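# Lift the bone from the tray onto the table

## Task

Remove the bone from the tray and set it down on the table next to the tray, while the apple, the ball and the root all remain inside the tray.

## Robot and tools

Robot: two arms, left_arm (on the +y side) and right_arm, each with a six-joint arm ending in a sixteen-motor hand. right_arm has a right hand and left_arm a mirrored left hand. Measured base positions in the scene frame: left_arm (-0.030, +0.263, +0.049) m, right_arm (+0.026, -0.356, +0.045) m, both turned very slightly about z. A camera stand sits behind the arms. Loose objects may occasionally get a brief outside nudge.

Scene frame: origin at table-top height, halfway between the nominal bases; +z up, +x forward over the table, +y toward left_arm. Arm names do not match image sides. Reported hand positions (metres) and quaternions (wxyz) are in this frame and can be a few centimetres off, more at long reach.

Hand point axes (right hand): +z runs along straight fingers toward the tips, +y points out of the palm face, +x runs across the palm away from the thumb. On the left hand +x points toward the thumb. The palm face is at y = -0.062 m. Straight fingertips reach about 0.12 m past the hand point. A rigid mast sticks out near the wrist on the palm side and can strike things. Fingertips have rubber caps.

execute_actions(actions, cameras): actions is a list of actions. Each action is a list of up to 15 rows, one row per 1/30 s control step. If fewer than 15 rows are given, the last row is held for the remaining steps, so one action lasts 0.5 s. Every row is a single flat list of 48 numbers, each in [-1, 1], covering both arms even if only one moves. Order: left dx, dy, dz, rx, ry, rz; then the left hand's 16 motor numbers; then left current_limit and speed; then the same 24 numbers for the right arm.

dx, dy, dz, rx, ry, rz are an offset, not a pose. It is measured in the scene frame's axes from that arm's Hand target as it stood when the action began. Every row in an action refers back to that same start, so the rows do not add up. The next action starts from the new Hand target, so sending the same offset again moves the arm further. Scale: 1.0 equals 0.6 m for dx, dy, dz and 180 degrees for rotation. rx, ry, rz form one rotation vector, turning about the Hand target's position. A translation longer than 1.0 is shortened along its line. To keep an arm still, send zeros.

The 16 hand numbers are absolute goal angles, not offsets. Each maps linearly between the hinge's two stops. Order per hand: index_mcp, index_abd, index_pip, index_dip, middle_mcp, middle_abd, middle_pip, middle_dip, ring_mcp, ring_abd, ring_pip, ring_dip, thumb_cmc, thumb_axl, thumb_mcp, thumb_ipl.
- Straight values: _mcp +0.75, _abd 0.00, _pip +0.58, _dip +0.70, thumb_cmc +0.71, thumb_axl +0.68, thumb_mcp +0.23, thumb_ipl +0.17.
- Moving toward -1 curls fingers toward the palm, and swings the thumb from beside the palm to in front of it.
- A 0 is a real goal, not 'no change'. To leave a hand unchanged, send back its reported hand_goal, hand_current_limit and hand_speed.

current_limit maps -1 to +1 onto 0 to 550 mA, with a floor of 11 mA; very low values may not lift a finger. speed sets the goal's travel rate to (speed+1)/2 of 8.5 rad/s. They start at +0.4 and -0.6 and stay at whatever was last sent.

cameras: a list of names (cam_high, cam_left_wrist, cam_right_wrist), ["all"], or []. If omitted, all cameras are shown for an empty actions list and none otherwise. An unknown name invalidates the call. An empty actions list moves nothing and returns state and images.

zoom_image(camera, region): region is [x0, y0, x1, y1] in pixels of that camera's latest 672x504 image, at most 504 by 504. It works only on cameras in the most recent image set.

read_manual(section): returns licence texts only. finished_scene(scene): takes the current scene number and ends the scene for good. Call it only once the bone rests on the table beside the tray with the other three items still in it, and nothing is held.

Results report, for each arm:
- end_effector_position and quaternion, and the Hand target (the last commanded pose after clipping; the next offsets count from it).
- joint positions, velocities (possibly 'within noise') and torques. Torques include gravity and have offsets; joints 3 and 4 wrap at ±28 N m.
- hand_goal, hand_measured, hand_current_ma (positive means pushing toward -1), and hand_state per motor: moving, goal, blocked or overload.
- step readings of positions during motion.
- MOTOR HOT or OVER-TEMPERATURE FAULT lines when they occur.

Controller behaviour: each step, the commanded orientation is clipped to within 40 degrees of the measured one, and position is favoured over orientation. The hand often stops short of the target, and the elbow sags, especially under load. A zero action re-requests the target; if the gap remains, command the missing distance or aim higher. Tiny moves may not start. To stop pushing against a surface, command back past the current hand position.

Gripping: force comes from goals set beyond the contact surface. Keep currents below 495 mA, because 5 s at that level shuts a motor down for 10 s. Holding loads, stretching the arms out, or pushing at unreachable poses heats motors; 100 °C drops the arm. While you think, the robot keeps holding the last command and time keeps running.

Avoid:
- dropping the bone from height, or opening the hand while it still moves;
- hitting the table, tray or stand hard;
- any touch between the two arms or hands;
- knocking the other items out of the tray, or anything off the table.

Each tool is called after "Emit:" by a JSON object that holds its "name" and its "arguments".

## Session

Emit:
{"name": "execute_actions", "arguments": {"actions": []}}

Emit:
{"name": "zoom_image", "arguments": {"camera": "cam_high", "region": [260, 70, 660, 470]}}

Scene clock: 0.00 s.
left_arm: end_effector_position=(+0.3309, +0.3123, +0.3515) hand_goal=(+0.754, +0.000, +0.576, +0.696, +0.754, +0.000, +0.576, +0.696, +0.754, +0.000, +0.576, +0.696, +0.714, +0.678, +0.226, +0.168) hand_measured=(+0.754, +0.000, +0.576, +0.696, +0.754, +0.000, +0.576, +0.696, +0.754, +0.000, +0.576, +0.696, +0.714, +0.678, +0.226, +0.168) hand_current_ma=(+0, +0, +0, +0, +0, +0, +0, +0, +0, +0, +0, +0, +0, +0, +0, +0) hand_state=(goal, goal, goal, goal, goal, goal, goal, goal, goal, goal, goal, goal, goal, goal, goal, goal) hand_current_limit=0.40 hand_speed=-0.60 end_effector_quat_wxyz=(+0.260, +0.433, +0.599, +0.622) | right_arm: end_effector_position=(+0.6876, +0.1230, +0.1674) hand_goal=(+0.754, +0.000, +0.576, +0.696, +0.754, +0.000, +0.576, +0.696, +0.754, +0.000, +0.576, +0.696, +0.714, +0.678, +0.226, +0.168) hand_measured=(+0.754, +0.000, +0.576, +0.696, +0.754, +0.000, +0.576, +0.696, +0.754, +0.000, +0.576, +0.696, +0.714, +0.678, +0.226, +0.168) hand_current_ma=(+0, +0, +0, +0, +0, +0, +0, +0, +0, +0, +0, +0, +0, +0, +0, +0) hand_state=(goal, goal, goal, goal, goal, goal, goal, goal, goal, goal, goal, goal, goal, goal, goal, goal) hand_current_limit=0.40 hand_speed=-0.60 end_effector_quat_wxyz=(+0.312, -0.270, +0.865, -0.285)
Joint positions: left_arm=[-0.213 0.871 0.245 0.498 -0.767 0.14] | right_arm=[0.649 2.224 2.113 -0.995 0.768 -1.669]
Joint velocities: within noise
Joint torques (N m): no reading
Heat: left arm: hottest waist 33 °C; right arm: hottest shoulder 32 °C.
Hand target: left_arm +0.3338, +0.3116, +0.3623; +0.268, +0.425, +0.598, +0.625 | right_arm +0.6946, +0.1288, +0.1907; +0.330, -0.261, +0.864, -0.278

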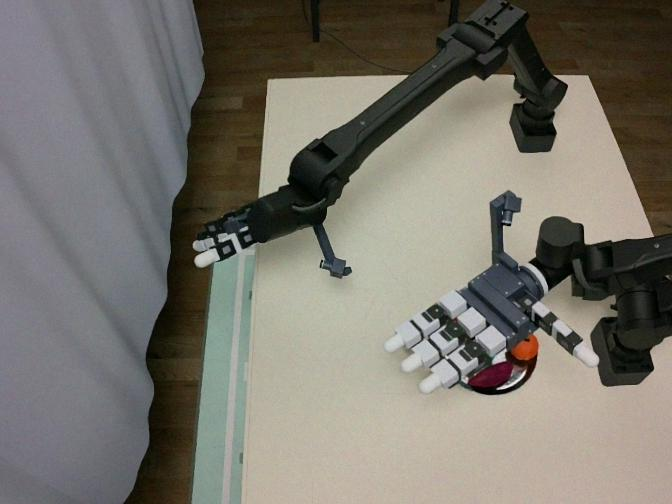

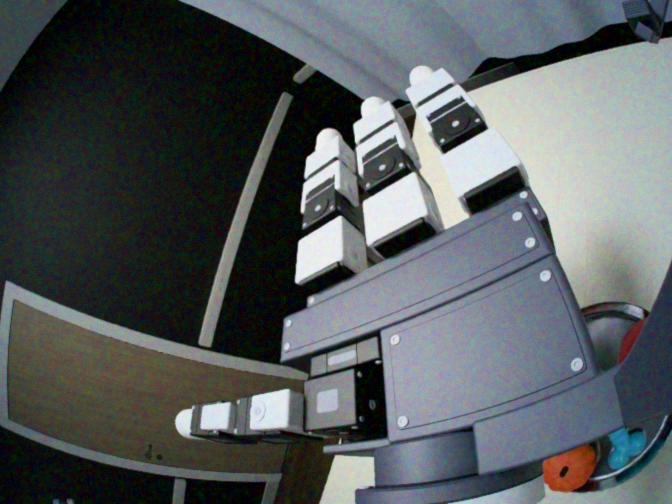

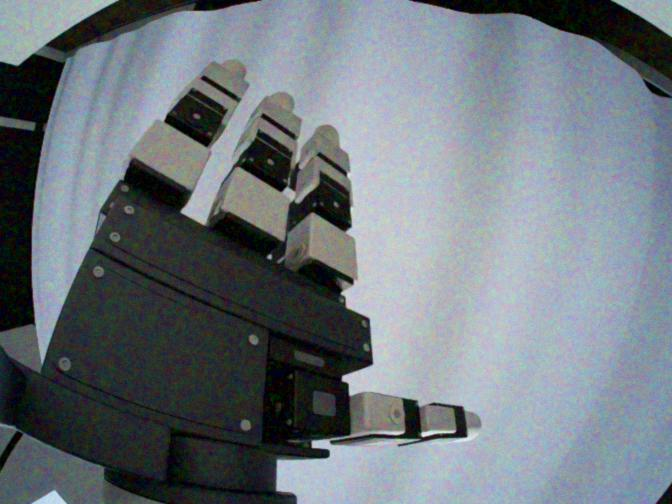

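Scaled by 1.260.

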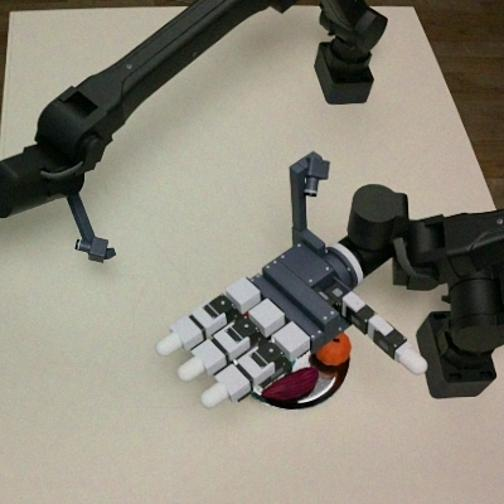

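Emit:
{"name": "zoom_image", "arguments": {"camera": "cam_left_wrist", "region": [500, 280, 672, 504]}}

Emit:
{"name": "zoom_image", "arguments": {"camera": "cam_high", "region": [420, 290, 570, 410]}}

Scaled by 2.250 from the camera's 672x504 image, which has a finer 960x720 frame.

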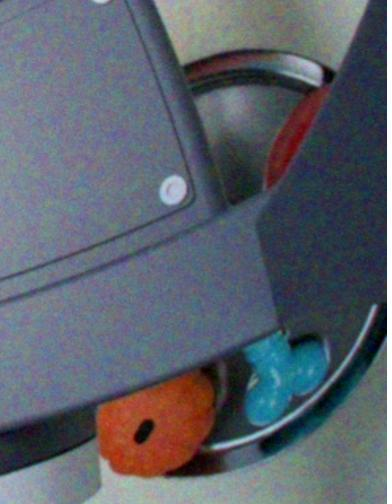

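Scaled by 3.360.

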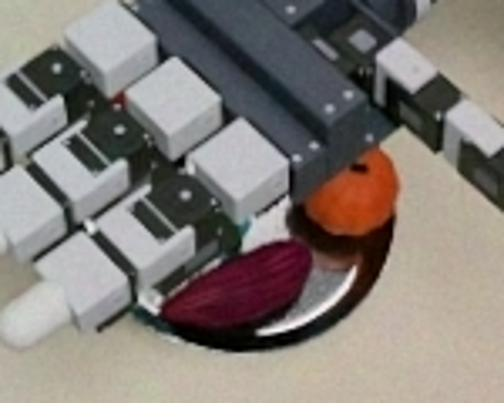

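Emit:
{"name": "execute_actions", "arguments": {"actions": [[[-0.017,-0.007,-0.01,-0.055,0.047,0.024,0.754,0.05,0.576,0.696,0.754,-0.07,0.576,0.696,-0.068,0,-0.9,-0.34,0.714,0.678,0.226,0.168,0.4,-0.6,0,0,0,0,0,0,0.754,0,0.576,0.696,0.754,0,0.576,0.696,0.754,0,0.576,0.696,0.714,0.678,0.226,0.168,0.4,-0.6]],[[-0.028,-0.012,-0.03,-0.0915,0.0787,0.04,0.754,0.05,0.576,0.696,0.754,-0.07,0.576,0.696,-0.068,0,-0.9,-0.34,0.714,0.678,0.226,0.168,0.4,-0.6,0,0,0,0,0,0,0.754,0,0.576,0.696,0.754,0,0.576,0.696,0.754,0,0.576,0.696,0.714,0.678,0.226,0.168,0.4,-0.6]],[[-0.028,-0.012,-0.04,-0.0915,0.0787,0.04,0.754,0.05,0.576,0.696,0.754,-0.07,0.576,0.696,-0.068,0,-0.9,-0.34,0.714,0.678,0.226,0.168,0.4,-0.6,0,0,0,0,0,0,0.754,0,0.576,0.696,0.754,0,0.576,0.696,0.754,0,0.576,0.696,0.714,0.678,0.226,0.168,0.4,-0.6]],[[-0.023,-0.009,-0.04,-0.073,0.063,0.032,0.754,0.05,0.576,0.696,0.754,-0.07,0.576,0.696,-0.068,0,-0.9,-0.34,0.714,0.678,0.226,0.168,0.4,-0.6,0,0,0,0,0,0,0.754,0,0.576,0.696,0.754,0,0.576,0.696,0.754,0,0.576,0.696,0.714,0.678,0.226,0.168,0.4,-0.6]],[[-0.017,-0.007,-0.033,-0.055,0.047,0.024,0.754,0.05,0.576,0.696,0.754,-0.07,0.576,0.696,-0.068,0,-0.9,-0.34,0.714,0.678,0.226,0.168,0.4,-0.6,0,0,0,0,0,0,0.754,0,0.576,0.696,0.754,0,0.576,0.696,0.754,0,0.576,0.696,0.714,0.678,0.226,0.168,0.4,-0.6]]], "cameras": ["cam_high", "cam_left_wrist"]}}

Emit:
{"name": "zoom_image", "arguments": {"camera": "cam_left_wrist", "region": [200, 0, 480, 210]}}

Emit:
{"name": "zoom_image", "arguments": {"camera": "cam_high", "region": [420, 290, 570, 410]}}

Scene clock: 4.00 s.
left_arm: end_effector_position=(+0.2537, +0.2843, +0.2515) hand_goal=(+0.754, +0.050, +0.576, +0.696, +0.754, -0.070, +0.576, +0.696, -0.068, +0.000, -0.900, -0.340, +0.714, +0.678, +0.226, +0.168) hand_measured=(+0.754, +0.048, +0.576, +0.696, +0.754, -0.068, +0.576, +0.696, -0.056, +0.000, -0.898, -0.338, +0.716, +0.678, +0.224, +0.168) hand_current_ma=(+0, -2, +0, +0, +0, +1, +0, +0, +15, +0, +1, +2, +2, +0, -2, +0) hand_state=(goal, goal, goal, goal, goal, goal, goal, goal, goal, goal, goal, goal, goal, goal, goal, goal) hand_current_limit=0.40 hand_speed=-0.60 end_effector_quat_wxyz=(-0.017, +0.307, +0.951, +0.000) | right_arm: end_effector_position=(+0.6876, +0.1230, +0.1674) hand_goal=(+0.754, +0.000, +0.576, +0.696, +0.754, +0.000, +0.576, +0.696, +0.754, +0.000, +0.576, +0.696, +0.714, +0.678, +0.226, +0.168) hand_measured=(+0.750, +0.000, +0.576, +0.696, +0.750, +0.000, +0.576, +0.696, +0.748, +0.000, +0.576, +0.696, +0.710, +0.678, +0.226, +0.168) hand_current_ma=(-1, +0, +0, +0, -1, +0, +0, +0, -1, +0, +0, +0, +0, +0, +0, +0) hand_state=(goal, goal, goal, goal, goal, goal, goal, goal, goal, goal, goal, goal, goal, goal, goal, goal) hand_current_limit=0.40 hand_speed=-0.60 end_effector_quat_wxyz=(+0.312, -0.270, +0.865, -0.285)
Joint positions: left_arm=[-0.228 1.038 0.929 -1.496 -0.003 -1.183] | right_arm=[0.649 2.224 2.113 -0.995 0.768 -1.669]
Joint torques (N m): left_arm=[0.15 -2.67 14.09 -0.36 -0.03 -0.08] | right_arm=[0.79 -21.66 12.33 1.92 0.74 0.11]
Heat: left arm: hottest waist 33 °C; right arm: hottest shoulder 32 °C.
Hand target: left_arm +0.2660, +0.2834, +0.2705; +0.000, +0.300, +0.954, +0.000 | right_arm +0.6946, +0.1288, +0.1907; +0.330, -0.261, +0.864, -0.278
Off the commanded pose: left_arm 0.023 m, 2 deg | right_arm 0.025 m, 3 deg.
Step readings (end_effector_position of left_arm | right_arm):
0: (+0.3309, +0.3123, +0.3515) | (+0.6876, +0.1230, +0.1674)
1: (+0.3304, +0.3129, +0.3511) | (+0.6876, +0.1230, +0.1674)
2: (+0.3288, +0.3149, +0.3491) | (+0.6876, +0.1230, +0.1674)
4: (+0.3230, +0.3158, +0.3411) | (+0.6876, +0.1230, +0.1674)
8: (+0.3162, +0.3091, +0.3310) | (+0.6876, +0.1230, +0.1674)
15: (+0.3170, +0.3087, +0.3313) | (+0.6876, +0.1230, +0.1674)
16: (+0.3168, +0.3091, +0.3313) | (+0.6876, +0.1230, +0.1674)
17: (+0.3156, +0.3095, +0.3300) | (+0.6876, +0.1230, +0.1674)
19: (+0.3115, +0.3069, +0.3250) | (+0.6876, +0.1230, +0.1674)
23: (+0.3047, +0.2990, +0.3141) | (+0.6876, +0.1230, +0.1674)
30: (+0.3014, +0.3007, +0.3169) | (+0.6876, +0.1230, +0.1674)
31: (+0.3017, +0.3004, +0.3169) | (+0.6876, +0.1230, +0.1674)
32: (+0.3014, +0.2991, +0.3139) | (+0.6876, +0.1230, +0.1674)
34: (+0.2967, +0.2948, +0.3040) | (+0.6876, +0.1230, +0.1674)
38: (+0.2852, +0.2906, +0.2925) | (+0.6876, +0.1230, +0.1674)
45: (+0.2870, +0.2890, +0.2954) | (+0.6876, +0.1230, +0.1674)
46: (+0.2862, +0.2890, +0.2941) | (+0.6876, +0.1230, +0.1674)
47: (+0.2834, +0.2868, +0.2889) | (+0.6876, +0.1230, +0.1674)
49: (+0.2759, +0.2828, +0.2784) | (+0.6876, +0.1230, +0.1674)
53: (+0.2701, +0.2847, +0.2728) | (+0.6876, +0.1230, +0.1674)
60: (+0.2676, +0.2884, +0.2717) | (+0.6876, +0.1230, +0.1674)
61: (+0.2667, +0.2874, +0.2706) | (+0.6876, +0.1230, +0.1674)
62: (+0.2644, +0.2846, +0.2676) | (+0.6876, +0.1230, +0.1674)
64: (+0.2595, +0.2792, +0.2608) | (+0.6876, +0.1230, +0.1674)
68: (+0.2579, +0.2829, +0.2554) | (+0.6876, +0.1230, +0.1674)
75: (+0.2543, +0.2844, +0.2516) | (+0.6876, +0.1230, +0.1674)
Images, in order (width x height): cam_high 672x504, cam_left_wrist 672x504.

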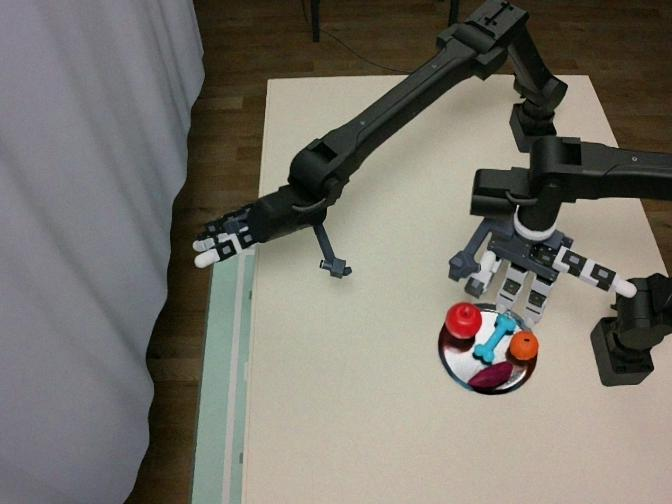

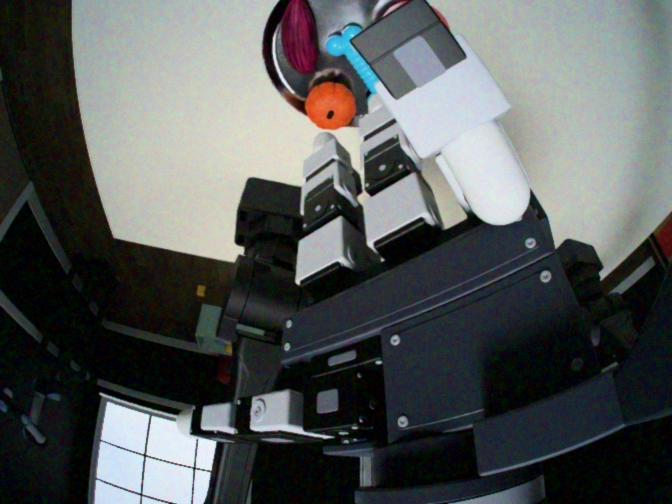

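Scaled by 1.800 from the camera's 672x504 image, which has a finer 960x720 frame.

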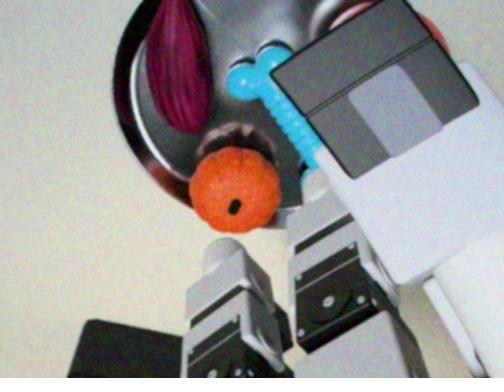

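Scaled by 3.360.

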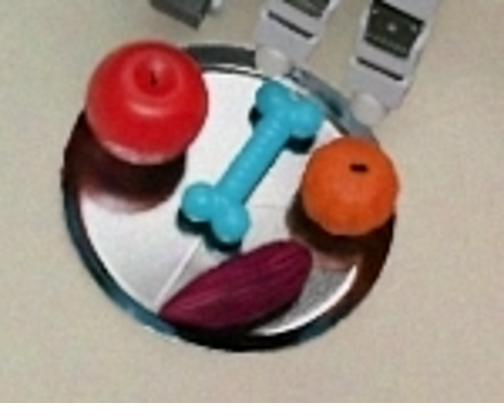

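Emit:
{"name": "execute_actions", "arguments": {"actions": [[[0.006,-0.032,-0.045,0,0,-0.024,0.754,0.03,0.576,0.696,0.754,-0.03,0.576,0.696,-0.068,0,-0.9,-0.34,0.714,0.678,0.226,0.168,0.4,-0.6,0,0,0,0,0,0,0.754,0,0.576,0.696,0.754,0,0.576,0.696,0.754,0,0.576,0.696,0.714,0.678,0.226,0.168,0.4,-0.6]],[[0,0,-0.05,0,0,0,0.754,0.03,0.576,0.696,0.754,-0.03,0.576,0.696,-0.068,0,-0.9,-0.34,0.714,0.678,0.226,0.168,0.4,-0.6,0,0,0,0,0,0,0.754,0,0.576,0.696,0.754,0,0.576,0.696,0.754,0,0.576,0.696,0.714,0.678,0.226,0.168,0.4,-0.6]]], "cameras": ["cam_high", "cam_left_wrist"]}}

Emit:
{"name": "zoom_image", "arguments": {"camera": "cam_left_wrist", "region": [250, 0, 450, 180]}}

Emit:
{"name": "zoom_image", "arguments": {"camera": "cam_high", "region": [440, 290, 550, 400]}}

Scene clock: 6.07 s.
left_arm: end_effector_position=(+0.2685, +0.2668, +0.2193) hand_goal=(+0.754, +0.030, +0.576, +0.696, +0.754, -0.030, +0.576, +0.696, -0.068, +0.000, -0.900, -0.340, +0.714, +0.678, +0.226, +0.168) hand_measured=(+0.754, +0.032, +0.576, +0.696, +0.754, -0.032, +0.576, +0.696, -0.056, +0.000, -0.898, -0.338, +0.716, +0.678, +0.224, +0.168) hand_current_ma=(+0, +1, +0, +0, +0, -1, +0, +0, +15, +0, +1, +2, +2, +0, -2, +0) hand_state=(goal, goal, goal, goal, goal, goal, goal, goal, goal, goal, goal, goal, goal, goal, goal, goal) hand_current_limit=0.40 hand_speed=-0.60 end_effector_quat_wxyz=(+0.003, +0.329, +0.944, +0.000) | right_arm: end_effector_position=(+0.6876, +0.1230, +0.1674) hand_goal=(+0.754, +0.000, +0.576, +0.696, +0.754, +0.000, +0.576, +0.696, +0.754, +0.000, +0.576, +0.696, +0.714, +0.678, +0.226, +0.168) hand_measured=(+0.750, +0.000, +0.576, +0.696, +0.750, +0.000, +0.576, +0.696, +0.748, +0.000, +0.576, +0.696, +0.710, +0.678, +0.226, +0.168) hand_current_ma=(-1, +0, +0, +0, -1, +0, +0, +0, -1, +0, +0, +0, +0, +0, +0, +0) hand_state=(goal, goal, goal, goal, goal, goal, goal, goal, goal, goal, goal, goal, goal, goal, goal, goal) hand_current_limit=0.40 hand_speed=-0.60 end_effector_quat_wxyz=(+0.312, -0.270, +0.865, -0.285)
Joint positions: left_arm=[-0.274 1.068 0.864 -1.361 0 -1.183] | right_arm=[0.649 2.224 2.113 -0.995 0.768 -1.669]
Joint torques (N m): left_arm=[-0.38 -3.14 8.28 0.7 -0.09 0.03] | right_arm=[0.79 -21.66 12.34 1.92 0.75 0.11]
Heat: left arm: hottest waist 33 °C; right arm: hottest shoulder 33 °C.
Hand target: left_arm +0.2697, +0.2643, +0.2137; +0.000, +0.336, +0.942, +0.000 | right_arm +0.6946, +0.1288, +0.1907; +0.330, -0.261, +0.864, -0.278
Off the commanded pose: left_arm 0.006 m, 1 deg | right_arm 0.025 m, 3 deg.
Step readings (end_effector_position of left_arm | right_arm):
0: (+0.2537, +0.2843, +0.2515) | (+0.6876, +0.1230, +0.1674)
1: (+0.2537, +0.2843, +0.2515) | (+0.6876, +0.1230, +0.1674)
2: (+0.2538, +0.2840, +0.2515) | (+0.6876, +0.1230, +0.1674)
4: (+0.2566, +0.2809, +0.2513) | (+0.6876, +0.1230, +0.1674)
8: (+0.2636, +0.2706, +0.2500) | (+0.6876, +0.1230, +0.1674)
15: (+0.2668, +0.2673, +0.2486) | (+0.6876, +0.1230, +0.1674)
16: (+0.2670, +0.2672, +0.2485) | (+0.6876, +0.1230, +0.1674)
17: (+0.2679, +0.2669, +0.2473) | (+0.6876, +0.1230, +0.1674)
19: (+0.2694, +0.2665, +0.2404) | (+0.6876, +0.1230, +0.1674)
23: (+0.2661, +0.2675, +0.2245) | (+0.6876, +0.1230, +0.1674)
30: (+0.2682, +0.2669, +0.2193) | (+0.6876, +0.1230, +0.1674)
Images, in order (width x height): cam_high 672x504, cam_left_wrist 672x504.

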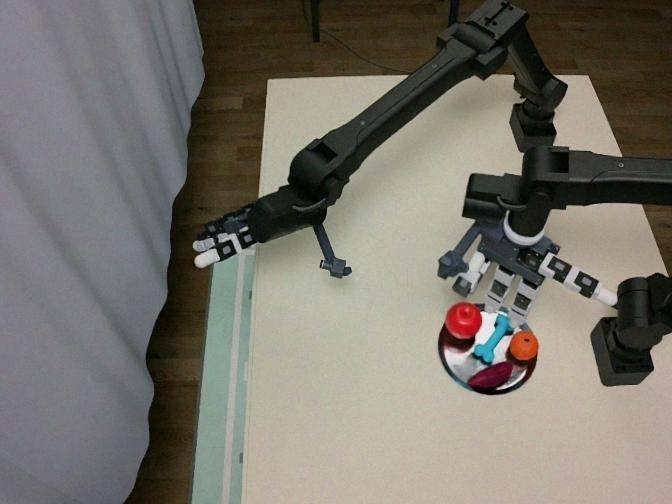

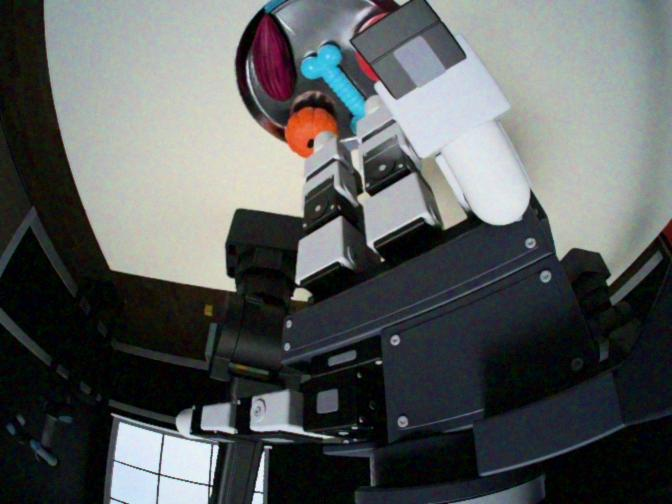

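Scaled by 2.520 from the camera's 672x504 image, which has a finer 960x720 frame.

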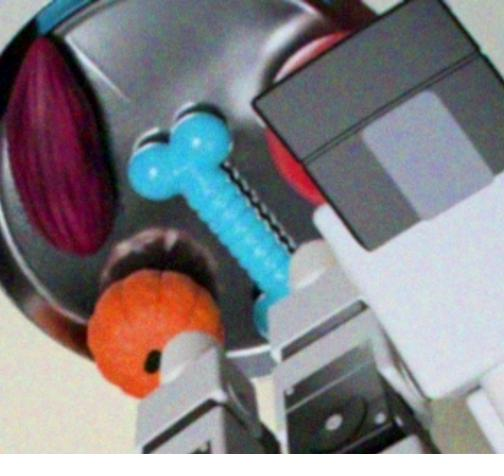

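Scaled by 4.582.

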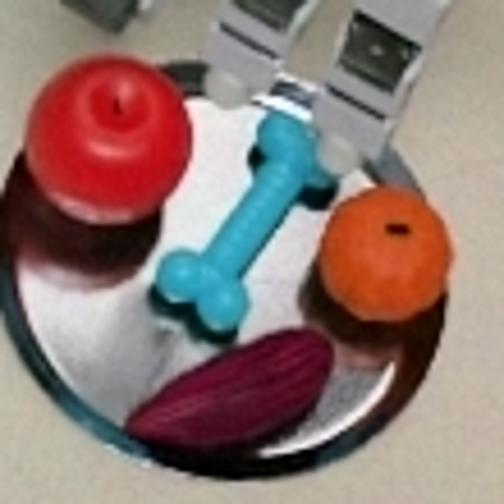

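Emit:
{"name": "execute_actions", "arguments": {"actions": [[[-0.004,0.003,-0.035,0,0,0,0.754,0.03,0.576,0.696,0.754,-0.03,0.576,0.696,-0.068,0,-0.9,-0.34,0.714,0.678,0.226,0.168,0.4,-0.6,0,0,0,0,0,0,0.754,0,0.576,0.696,0.754,0,0.576,0.696,0.754,0,0.576,0.696,0.714,0.678,0.226,0.168,0.4,-0.6]],[[0,0,-0.04,0,0,0,0.754,0.03,0.576,0.696,0.754,-0.03,0.576,0.696,-0.068,0,-0.9,-0.34,0.714,0.678,0.226,0.168,0.4,-0.6,0,0,0,0,0,0,0.754,0,0.576,0.696,0.754,0,0.576,0.696,0.754,0,0.576,0.696,0.714,0.678,0.226,0.168,0.4,-0.6]]], "cameras": ["cam_high", "cam_left_wrist"]}}

Emit:
{"name": "zoom_image", "arguments": {"camera": "cam_left_wrist", "region": [250, 20, 430, 180]}}

Emit:
{"name": "zoom_image", "arguments": {"camera": "cam_high", "region": [440, 290, 550, 400]}}

Scene clock: 7.83 s.
left_arm: end_effector_position=(+0.2666, +0.2673, +0.1743) hand_goal=(+0.754, +0.030, +0.576, +0.696, +0.754, -0.030, +0.576, +0.696, -0.068, +0.000, -0.900, -0.340, +0.714, +0.678, +0.226, +0.168) hand_measured=(+0.754, +0.032, +0.576, +0.696, +0.754, -0.032, +0.576, +0.696, -0.056, +0.000, -0.898, -0.338, +0.716, +0.678, +0.224, +0.168) hand_current_ma=(+0, +1, +0, +0, +0, -1, +0, +0, +15, +0, +1, +2, +2, +0, -2, +0) hand_state=(goal, goal, goal, goal, goal, goal, goal, goal, goal, goal, goal, goal, goal, goal, goal, goal) hand_current_limit=0.40 hand_speed=-0.60 end_effector_quat_wxyz=(+0.003, +0.329, +0.944, +0.000) | right_arm: end_effector_position=(+0.6876, +0.1230, +0.1674) hand_goal=(+0.754, +0.000, +0.576, +0.696, +0.754, +0.000, +0.576, +0.696, +0.754, +0.000, +0.576, +0.696, +0.714, +0.678, +0.226, +0.168) hand_measured=(+0.750, +0.000, +0.576, +0.696, +0.750, +0.000, +0.576, +0.696, +0.748, +0.000, +0.576, +0.696, +0.710, +0.678, +0.226, +0.168) hand_current_ma=(-1, +0, +0, +0, -1, +0, +0, +0, -1, +0, +0, +0, +0, +0, +0, +0) hand_state=(goal, goal, goal, goal, goal, goal, goal, goal, goal, goal, goal, goal, goal, goal, goal, goal) hand_current_limit=0.40 hand_speed=-0.60 end_effector_quat_wxyz=(+0.312, -0.270, +0.865, -0.285)
Joint positions: left_arm=[-0.274 1.099 0.762 -1.228 0 -1.183] | right_arm=[0.649 2.224 2.113 -0.995 0.768 -1.669]
Joint torques (N m): left_arm=[-0.03 -3.08 8.03 0.81 -0.1 0.1] | right_arm=[0.79 -21.66 12.33 1.89 0.74 0.11]
Heat: left arm: hottest waist 33 °C; right arm: hottest shoulder 33 °C.
Hand target: left_arm +0.2673, +0.2661, +0.1687; +0.000, +0.336, +0.942, +0.000 | right_arm +0.6946, +0.1288, +0.1907; +0.330, -0.261, +0.864, -0.278
Off the commanded pose: left_arm 0.006 m, 1 deg | right_arm 0.025 m, 3 deg.
Step readings (end_effector_position of left_arm | right_arm):
0: (+0.2686, +0.2667, +0.2193) | (+0.6876, +0.1230, +0.1674)
1: (+0.2686, +0.2667, +0.2191) | (+0.6876, +0.1230, +0.1674)
2: (+0.2691, +0.2666, +0.2180) | (+0.6876, +0.1230, +0.1674)
4: (+0.2692, +0.2666, +0.2126) | (+0.6876, +0.1230, +0.1674)
8: (+0.2649, +0.2678, +0.2017) | (+0.6876, +0.1230, +0.1674)
15: (+0.2661, +0.2675, +0.1988) | (+0.6876, +0.1230, +0.1674)
16: (+0.2663, +0.2674, +0.1987) | (+0.6876, +0.1230, +0.1674)
17: (+0.2669, +0.2672, +0.1975) | (+0.6876, +0.1230, +0.1674)
19: (+0.2678, +0.2670, +0.1920) | (+0.6876, +0.1230, +0.1674)
23: (+0.2648, +0.2678, +0.1789) | (+0.6876, +0.1230, +0.1674)
30: (+0.2661, +0.2674, +0.1743) | (+0.6876, +0.1230, +0.1674)
Images, in order (width x height): cam_high 672x504, cam_left_wrist 672x504.

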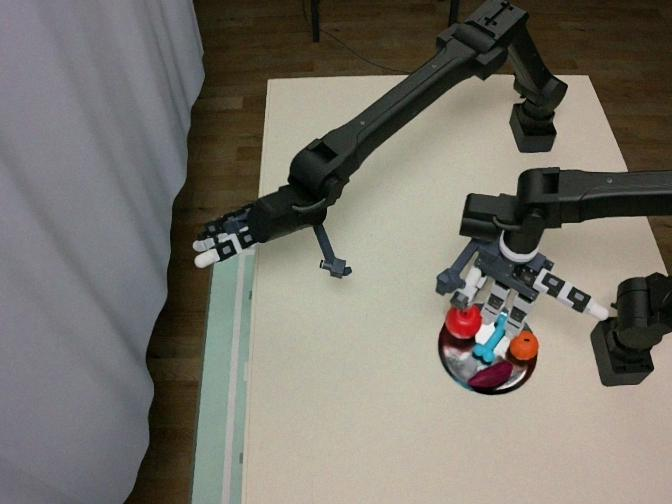

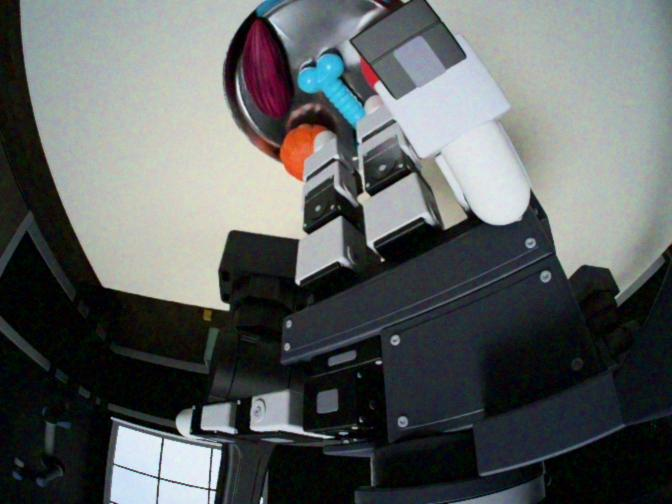

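Scaled by 2.800 from the camera's 672x504 image, which has a finer 960x720 frame.

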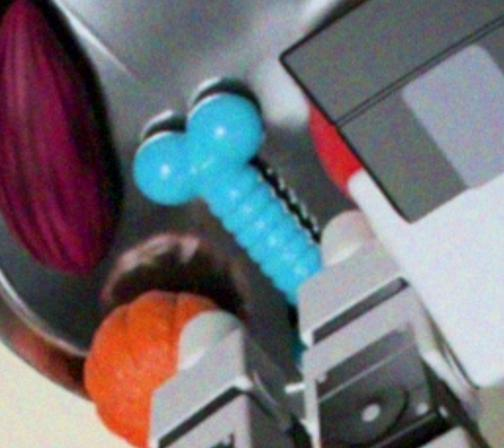

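Scaled by 4.582.

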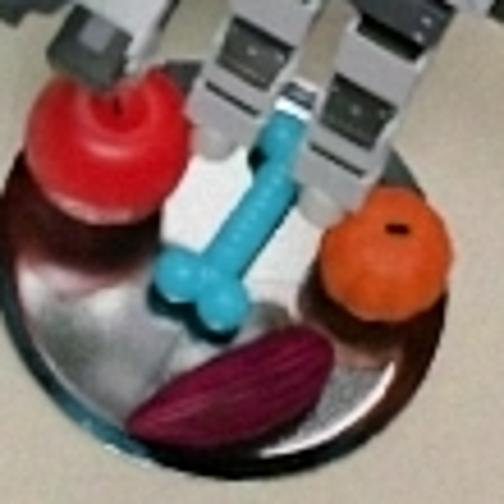

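Emit:
{"name": "execute_actions", "arguments": {"actions": [[[0,0,-0.03,0,0,0,0.754,0.0,0.576,0.696,0.754,-0.01,0.576,0.696,-0.068,0,-0.9,-0.34,0.714,0.678,0.226,0.168,0.4,-0.6,0,0,0,0,0,0,0.754,0,0.576,0.696,0.754,0,0.576,0.696,0.754,0,0.576,0.696,0.714,0.678,0.226,0.168,0.4,-0.6]],[[0,0,-0.02,0,0,0,0.754,0.0,0.576,0.696,0.754,-0.01,0.576,0.696,-0.068,0,-0.9,-0.34,0.714,0.678,0.226,0.168,0.4,-0.6,0,0,0,0,0,0,0.754,0,0.576,0.696,0.754,0,0.576,0.696,0.754,0,0.576,0.696,0.714,0.678,0.226,0.168,0.4,-0.6]]], "cameras": ["cam_high", "cam_left_wrist"]}}

Emit:
{"name": "zoom_image", "arguments": {"camera": "cam_left_wrist", "region": [250, 40, 430, 200]}}

Emit:
{"name": "zoom_image", "arguments": {"camera": "cam_high", "region": [460, 300, 540, 380]}}

Scene clock: 16.50 s.
left_arm: end_effector_position=(+0.2656, +0.2677, +0.1511) hand_goal=(+0.754, +0.000, +0.576, +0.696, +0.754, -0.010, +0.576, +0.696, -0.068, +0.000, -0.900, -0.340, +0.714, +0.678, +0.226, +0.168) hand_measured=(+0.752, -0.008, +0.576, +0.696, +0.758, +0.010, +0.576, +0.694, -0.056, +0.000, -0.898, -0.338, +0.716, +0.678, +0.224, +0.168) hand_current_ma=(-1, -7, +0, +0, +4, +26, +0, -1, +15, +0, +1, +2, +2, +0, -2, +0) hand_state=(goal, goal, goal, goal, goal, blocked, goal, goal, goal, goal, goal, goal, goal, goal, goal, goal) hand_current_limit=0.40 hand_speed=-0.60 end_effector_quat_wxyz=(+0.003, +0.329, +0.944, +0.001) | right_arm: end_effector_position=(+0.6876, +0.1230, +0.1674) hand_goal=(+0.754, +0.000, +0.576, +0.696, +0.754, +0.000, +0.576, +0.696, +0.754, +0.000, +0.576, +0.696, +0.714, +0.678, +0.226, +0.168) hand_measured=(+0.750, +0.000, +0.576, +0.696, +0.750, +0.000, +0.576, +0.696, +0.748, +0.000, +0.576, +0.696, +0.710, +0.678, +0.226, +0.168) hand_current_ma=(-1, +0, +0, +0, -1, +0, +0, +0, -1, +0, +0, +0, +0, +0, +0, +0) hand_state=(goal, goal, goal, goal, goal, goal, goal, goal, goal, goal, goal, goal, goal, goal, goal, goal) hand_current_limit=0.40 hand_speed=-0.60 end_effector_quat_wxyz=(+0.312, -0.270, +0.865, -0.285)
Joint positions: left_arm=[-0.274 1.123 0.713 -1.154 -0.001 -1.183] | right_arm=[0.649 2.224 2.113 -0.995 0.768 -1.669]
Joint torques (N m): left_arm=[-0.32 -1.9 6.91 1.59 -0.08 0.07] | right_arm=[0.85 -21.6 12.33 1.89 0.74 0.11]
Heat: left arm: hottest waist 33 °C; right arm: hottest shoulder 34 °C.
Hand target: left_arm +0.2673, +0.2660, +0.1387; +0.000, +0.336, +0.942, +0.000 | right_arm +0.6946, +0.1288, +0.1907; +0.330, -0.261, +0.864, -0.278
Off the commanded pose: left_arm 0.013 m, 1 deg | right_arm 0.025 m, 3 deg.
Step readings (end_effector_position of left_arm | right_arm):
0: (+0.2666, +0.2673, +0.1743) | (+0.6876, +0.1230, +0.1674)
1: (+0.2666, +0.2673, +0.1741) | (+0.6876, +0.1230, +0.1674)
2: (+0.2671, +0.2672, +0.1734) | (+0.6876, +0.1230, +0.1674)
4: (+0.2674, +0.2671, +0.1700) | (+0.6876, +0.1230, +0.1674)
8: (+0.2653, +0.2677, +0.1607) | (+0.6876, +0.1230, +0.1674)
15: (+0.2657, +0.2676, +0.1568) | (+0.6876, +0.1230, +0.1674)
16: (+0.2657, +0.2676, +0.1567) | (+0.6876, +0.1230, +0.1674)
17: (+0.2658, +0.2675, +0.1561) | (+0.6876, +0.1230, +0.1674)
19: (+0.2659, +0.2675, +0.1534) | (+0.6876, +0.1230, +0.1674)
23: (+0.2658, +0.2676, +0.1518) | (+0.6876, +0.1230, +0.1674)
30: (+0.2656, +0.2677, +0.1511) | (+0.6876, +0.1230, +0.1674)
Images, in order (width x height): cam_high 672x504, cam_left_wrist 672x504.

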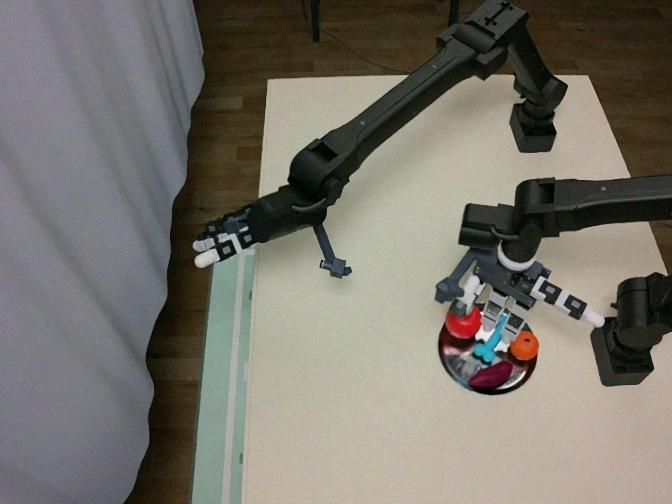

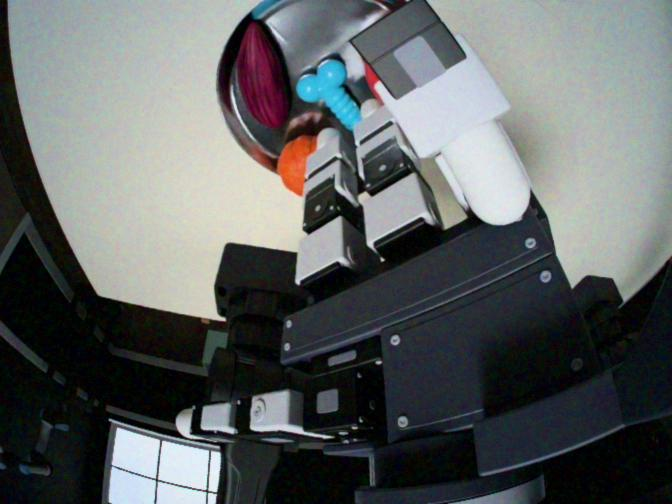

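Scaled by 2.800 from the camera's 672x504 image, which has a finer 960x720 frame.

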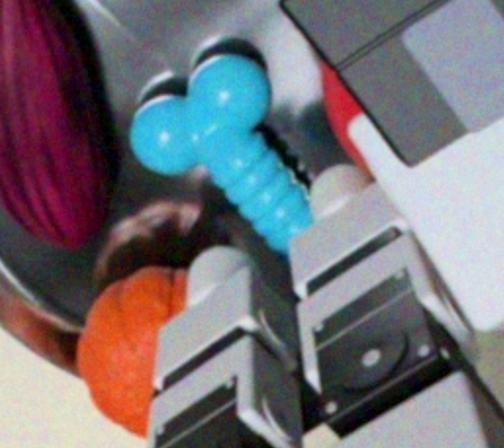

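Scaled by 6.300.

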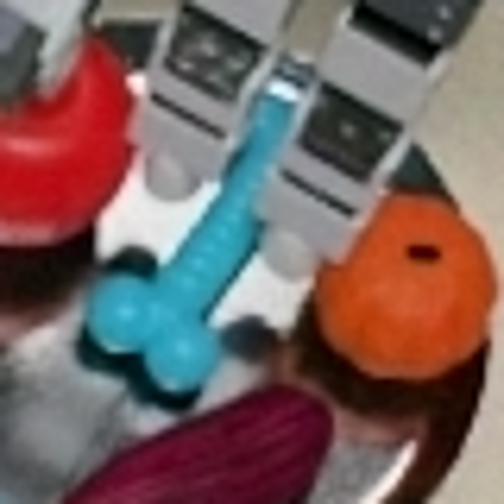

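Emit:
{"name": "execute_actions", "arguments": {"actions": [[[-0.01,-0.012,0.022,0,0,0,0.754,0.01,0.576,0.696,0.754,-0.04,0.576,0.696,-0.068,0,-0.9,-0.34,0.714,0.678,0.226,0.168,0.4,-0.6,0,0,0,0,0,0,0.754,0,0.576,0.696,0.754,0,0.576,0.696,0.754,0,0.576,0.696,0.714,0.678,0.226,0.168,0.4,-0.6]],[[-0.014,-0.016,0,0,0,0,0.754,0.01,0.576,0.696,0.754,-0.04,0.576,0.696,-0.068,0,-0.9,-0.34,0.714,0.678,0.226,0.168,0.4,-0.6,0,0,0,0,0,0,0.754,0,0.576,0.696,0.754,0,0.576,0.696,0.754,0,0.576,0.696,0.714,0.678,0.226,0.168,0.4,-0.6]]], "cameras": ["cam_high", "cam_left_wrist"]}}

Emit:
{"name": "zoom_image", "arguments": {"camera": "cam_left_wrist", "region": [250, 40, 430, 200]}}

Emit:
{"name": "zoom_image", "arguments": {"camera": "cam_high", "region": [460, 300, 540, 380]}}

Scene clock: 18.57 s.
left_arm: end_effector_position=(+0.2602, +0.2493, +0.1543) hand_goal=(+0.754, +0.010, +0.576, +0.696, +0.754, -0.040, +0.576, +0.696, -0.068, +0.000, -0.900, -0.340, +0.714, +0.678, +0.226, +0.168) hand_measured=(+0.750, +0.006, +0.574, +0.696, +0.754, -0.024, +0.574, +0.694, -0.056, +0.000, -0.898, -0.338, +0.716, +0.678, +0.224, +0.168) hand_current_ma=(-4, -2, -1, +0, +0, +19, -1, -1, +15, +0, +1, +2, +1, +0, -2, +0) hand_state=(goal, goal, goal, goal, goal, goal, goal, goal, goal, goal, goal, goal, goal, goal, goal, goal) hand_current_limit=0.40 hand_speed=-0.60 end_effector_quat_wxyz=(+0.007, +0.339, +0.941, +0.001) | right_arm: end_effector_position=(+0.6876, +0.1230, +0.1674) hand_goal=(+0.754, +0.000, +0.576, +0.696, +0.754, +0.000, +0.576, +0.696, +0.754, +0.000, +0.576, +0.696, +0.714, +0.678, +0.226, +0.168) hand_measured=(+0.750, +0.000, +0.576, +0.696, +0.750, +0.000, +0.576, +0.696, +0.748, +0.000, +0.576, +0.696, +0.710, +0.678, +0.226, +0.168) hand_current_ma=(-1, +0, +0, +0, -1, +0, +0, +0, -1, +0, +0, +0, +0, +0, +0, +0) hand_state=(goal, goal, goal, goal, goal, goal, goal, goal, goal, goal, goal, goal, goal, goal, goal, goal) hand_current_limit=0.40 hand_speed=-0.60 end_effector_quat_wxyz=(+0.312, -0.270, +0.865, -0.285)
Joint positions: left_arm=[-0.344 1.11 0.713 -1.161 -0.002 -1.231] | right_arm=[0.649 2.224 2.113 -0.995 0.768 -1.669]
Joint torques (N m): left_arm=[-0.32 -4.48 7.6 -0.03 -0.07 -0.17] | right_arm=[0.79 -21.71 12.34 1.89 0.74 0.11]
Heat: left arm: hottest waist 33 °C; right arm: hottest shoulder 34 °C.
Hand target: left_arm +0.2529, +0.2492, +0.1519; +0.000, +0.336, +0.942, +0.000 | right_arm +0.6946, +0.1288, +0.1907; +0.330, -0.261, +0.864, -0.278
Off the commanded pose: left_arm 0.008 m, 1 deg | right_arm 0.025 m, 3 deg.
Step readings (end_effector_position of left_arm | right_arm):
0: (+0.2656, +0.2677, +0.1511) | (+0.6876, +0.1230, +0.1674)
1: (+0.2656, +0.2677, +0.1511) | (+0.6876, +0.1230, +0.1674)
2: (+0.2656, +0.2676, +0.1512) | (+0.6876, +0.1230, +0.1674)
4: (+0.2657, +0.2664, +0.1513) | (+0.6876, +0.1230, +0.1674)
8: (+0.2655, +0.2627, +0.1515) | (+0.6876, +0.1230, +0.1674)
15: (+0.2650, +0.2615, +0.1519) | (+0.6876, +0.1230, +0.1674)
16: (+0.2649, +0.2614, +0.1519) | (+0.6876, +0.1230, +0.1674)
17: (+0.2646, +0.2609, +0.1521) | (+0.6876, +0.1230, +0.1674)
19: (+0.2636, +0.2579, +0.1528) | (+0.6876, +0.1230, +0.1674)
23: (+0.2616, +0.2503, +0.1541) | (+0.6876, +0.1230, +0.1674)
30: (+0.2606, +0.2491, +0.1543) | (+0.6876, +0.1230, +0.1674)
Images, in order (width x height): cam_high 672x504, cam_left_wrist 672x504.

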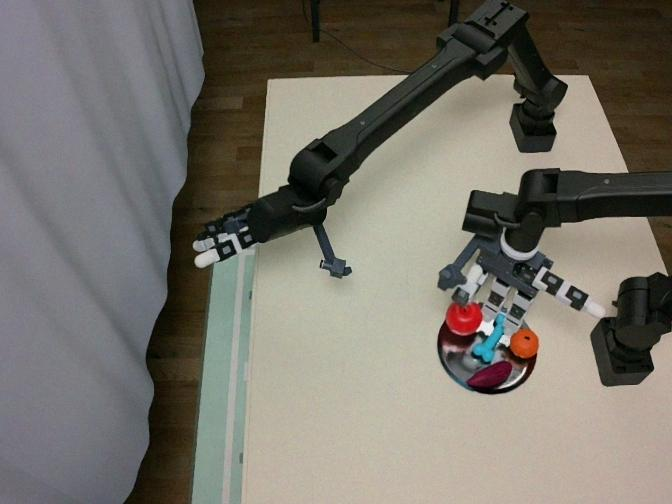

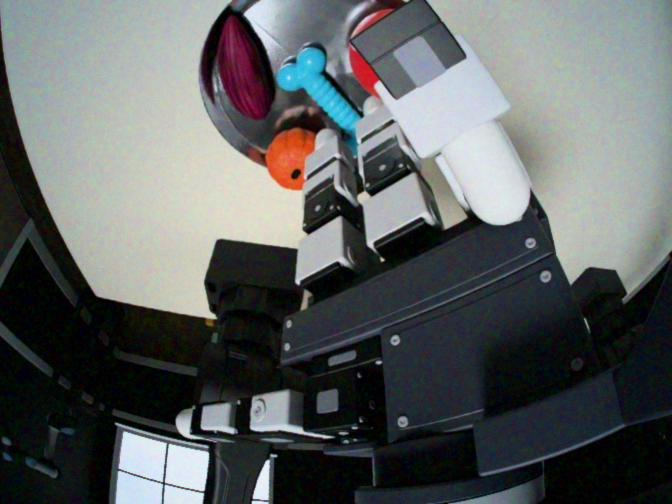

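Scaled by 2.800 from the camera's 672x504 image, which has a finer 960x720 frame.

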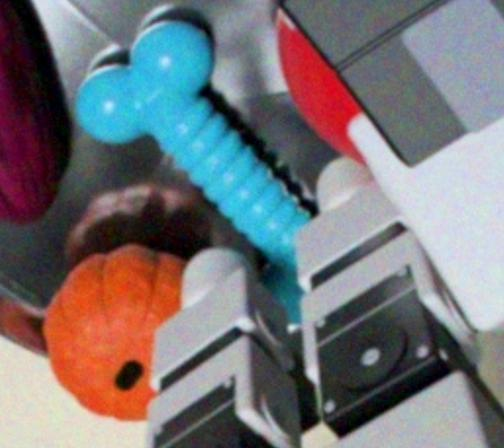

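Scaled by 6.300.

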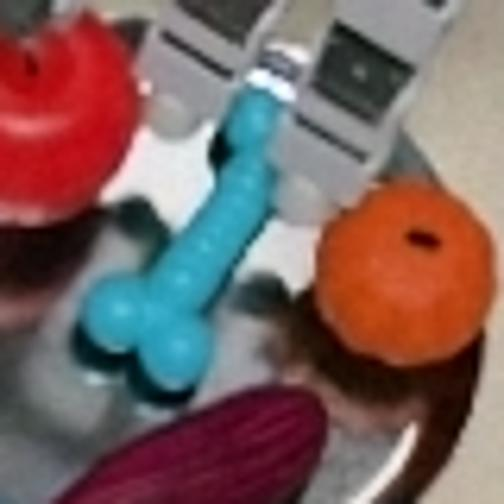

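Emit:
{"name": "execute_actions", "arguments": {"actions": [[[0.0,0.0,-0.015,0,0,0,0.754,0.02,0.576,0.696,0.754,-0.03,0.576,0.696,-0.068,0,-0.9,-0.34,0.714,0.678,0.226,0.168,0.4,-0.6,0,0,0,0,0,0,0.754,0,0.576,0.696,0.754,0,0.576,0.696,0.754,0,0.576,0.696,0.714,0.678,0.226,0.168,0.4,-0.6]],[[0,0,-0.02,0,0,0,0.754,0.02,0.576,0.696,0.754,-0.03,0.576,0.696,-0.068,0,-0.9,-0.34,0.714,0.678,0.226,0.168,0.4,-0.6,0,0,0,0,0,0,0.754,0,0.576,0.696,0.754,0,0.576,0.696,0.754,0,0.576,0.696,0.714,0.678,0.226,0.168,0.4,-0.6]]], "cameras": ["cam_high", "cam_left_wrist"]}}

Emit:
{"name": "zoom_image", "arguments": {"camera": "cam_left_wrist", "region": [250, 40, 430, 200]}}

Emit:
{"name": "zoom_image", "arguments": {"camera": "cam_high", "region": [460, 300, 540, 380]}}

Scene clock: 20.20 s.
left_arm: end_effector_position=(+0.2551, +0.2500, +0.1420) hand_goal=(+0.754, +0.020, +0.576, +0.696, +0.754, -0.030, +0.576, +0.696, -0.068, +0.000, -0.900, -0.340, +0.714, +0.678, +0.226, +0.168) hand_measured=(+0.748, -0.004, +0.574, +0.696, +0.766, -0.008, +0.580, +0.694, -0.056, +0.000, -0.898, -0.338, +0.716, +0.678, +0.224, +0.168) hand_current_ma=(-6, -32, -1, +0, +16, +28, +2, -1, +15, +0, +1, +2, +1, +0, -2, +0) hand_state=(goal, blocked, goal, goal, goal, blocked, goal, goal, goal, goal, goal, goal, goal, goal, goal, goal) hand_current_limit=0.40 hand_speed=-0.60 end_effector_quat_wxyz=(+0.006, +0.340, +0.940, -0.001) | right_arm: end_effector_position=(+0.6876, +0.1230, +0.1674) hand_goal=(+0.754, +0.000, +0.576, +0.696, +0.754, +0.000, +0.576, +0.696, +0.754, +0.000, +0.576, +0.696, +0.714, +0.678, +0.226, +0.168) hand_measured=(+0.750, +0.000, +0.576, +0.696, +0.750, +0.000, +0.576, +0.696, +0.748, +0.000, +0.576, +0.696, +0.710, +0.678, +0.226, +0.168) hand_current_ma=(-1, +0, +0, +0, -1, +0, +0, +0, -1, +0, +0, +0, +0, +0, +0, +0) hand_state=(goal, goal, goal, goal, goal, goal, goal, goal, goal, goal, goal, goal, goal, goal, goal, goal) hand_current_limit=0.40 hand_speed=-0.60 end_effector_quat_wxyz=(+0.312, -0.270, +0.865, -0.285)
Joint positions: left_arm=[-0.346 1.112 0.68 -1.128 0.001 -1.232] | right_arm=[0.649 2.224 2.113 -0.995 0.768 -1.669]
Joint torques (N m): left_arm=[-0.97 -1.73 7.01 1.47 -0.18 -0.2] | right_arm=[0.79 -21.66 12.33 1.89 0.75 0.11]
Heat: left arm: hottest waist 33 °C; right arm: hottest shoulder 34 °C.
Hand target: left_arm +0.2529, +0.2492, +0.1308; +0.000, +0.336, +0.942, +0.000 | right_arm +0.6946, +0.1288, +0.1907; +0.330, -0.261, +0.864, -0.278
Off the commanded pose: left_arm 0.012 m, 1 deg | right_arm 0.025 m, 3 deg.
Step readings (end_effector_position of left_arm | right_arm):
0: (+0.2602, +0.2493, +0.1543) | (+0.6876, +0.1230, +0.1674)
1: (+0.2601, +0.2493, +0.1541) | (+0.6876, +0.1230, +0.1674)
2: (+0.2598, +0.2495, +0.1539) | (+0.6876, +0.1230, +0.1674)
4: (+0.2591, +0.2497, +0.1529) | (+0.6876, +0.1230, +0.1674)
8: (+0.2585, +0.2498, +0.1518) | (+0.6876, +0.1230, +0.1674)
15: (+0.2584, +0.2499, +0.1514) | (+0.6876, +0.1230, +0.1674)
16: (+0.2584, +0.2498, +0.1513) | (+0.6876, +0.1230, +0.1674)
17: (+0.2584, +0.2499, +0.1508) | (+0.6876, +0.1230, +0.1674)
19: (+0.2570, +0.2501, +0.1483) | (+0.6876, +0.1230, +0.1674)
23: (+0.2551, +0.2502, +0.1427) | (+0.6876, +0.1230, +0.1674)
30: (+0.2551, +0.2501, +0.1421) | (+0.6876, +0.1230, +0.1674)
Images, in order (width x height): cam_high 672x504, cam_left_wrist 672x504.

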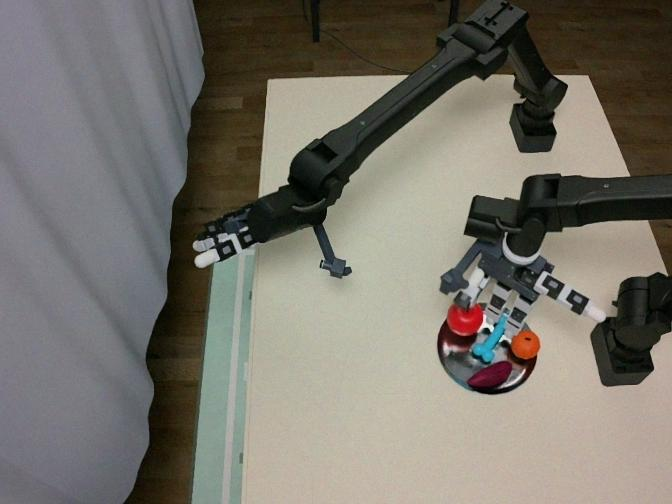

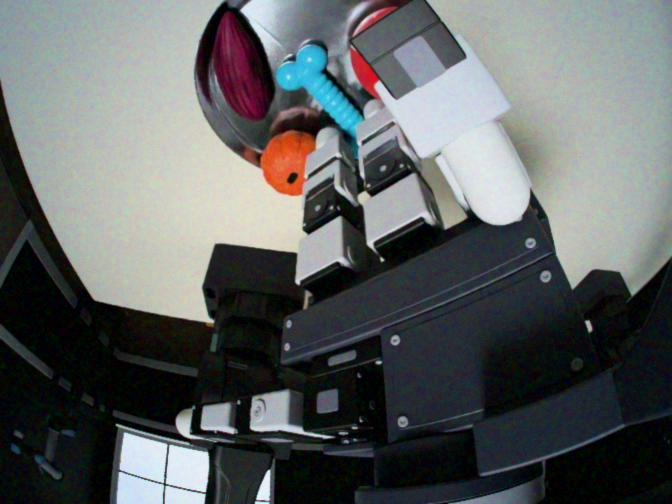

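Scaled by 2.800 from the camera's 672x504 image, which has a finer 960x720 frame.

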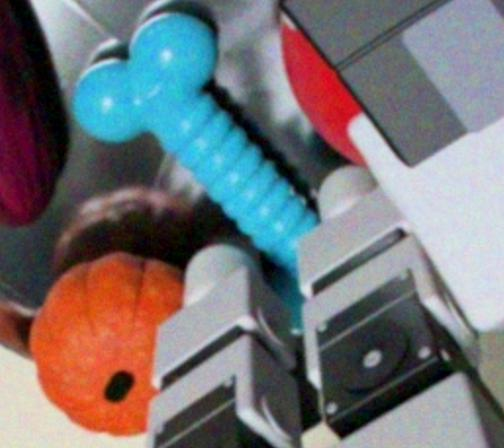

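Scaled by 6.300.

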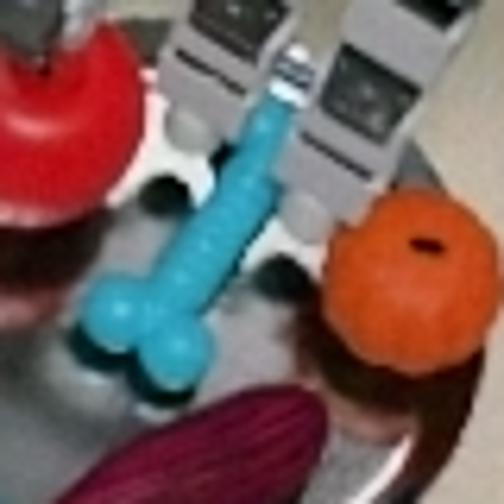

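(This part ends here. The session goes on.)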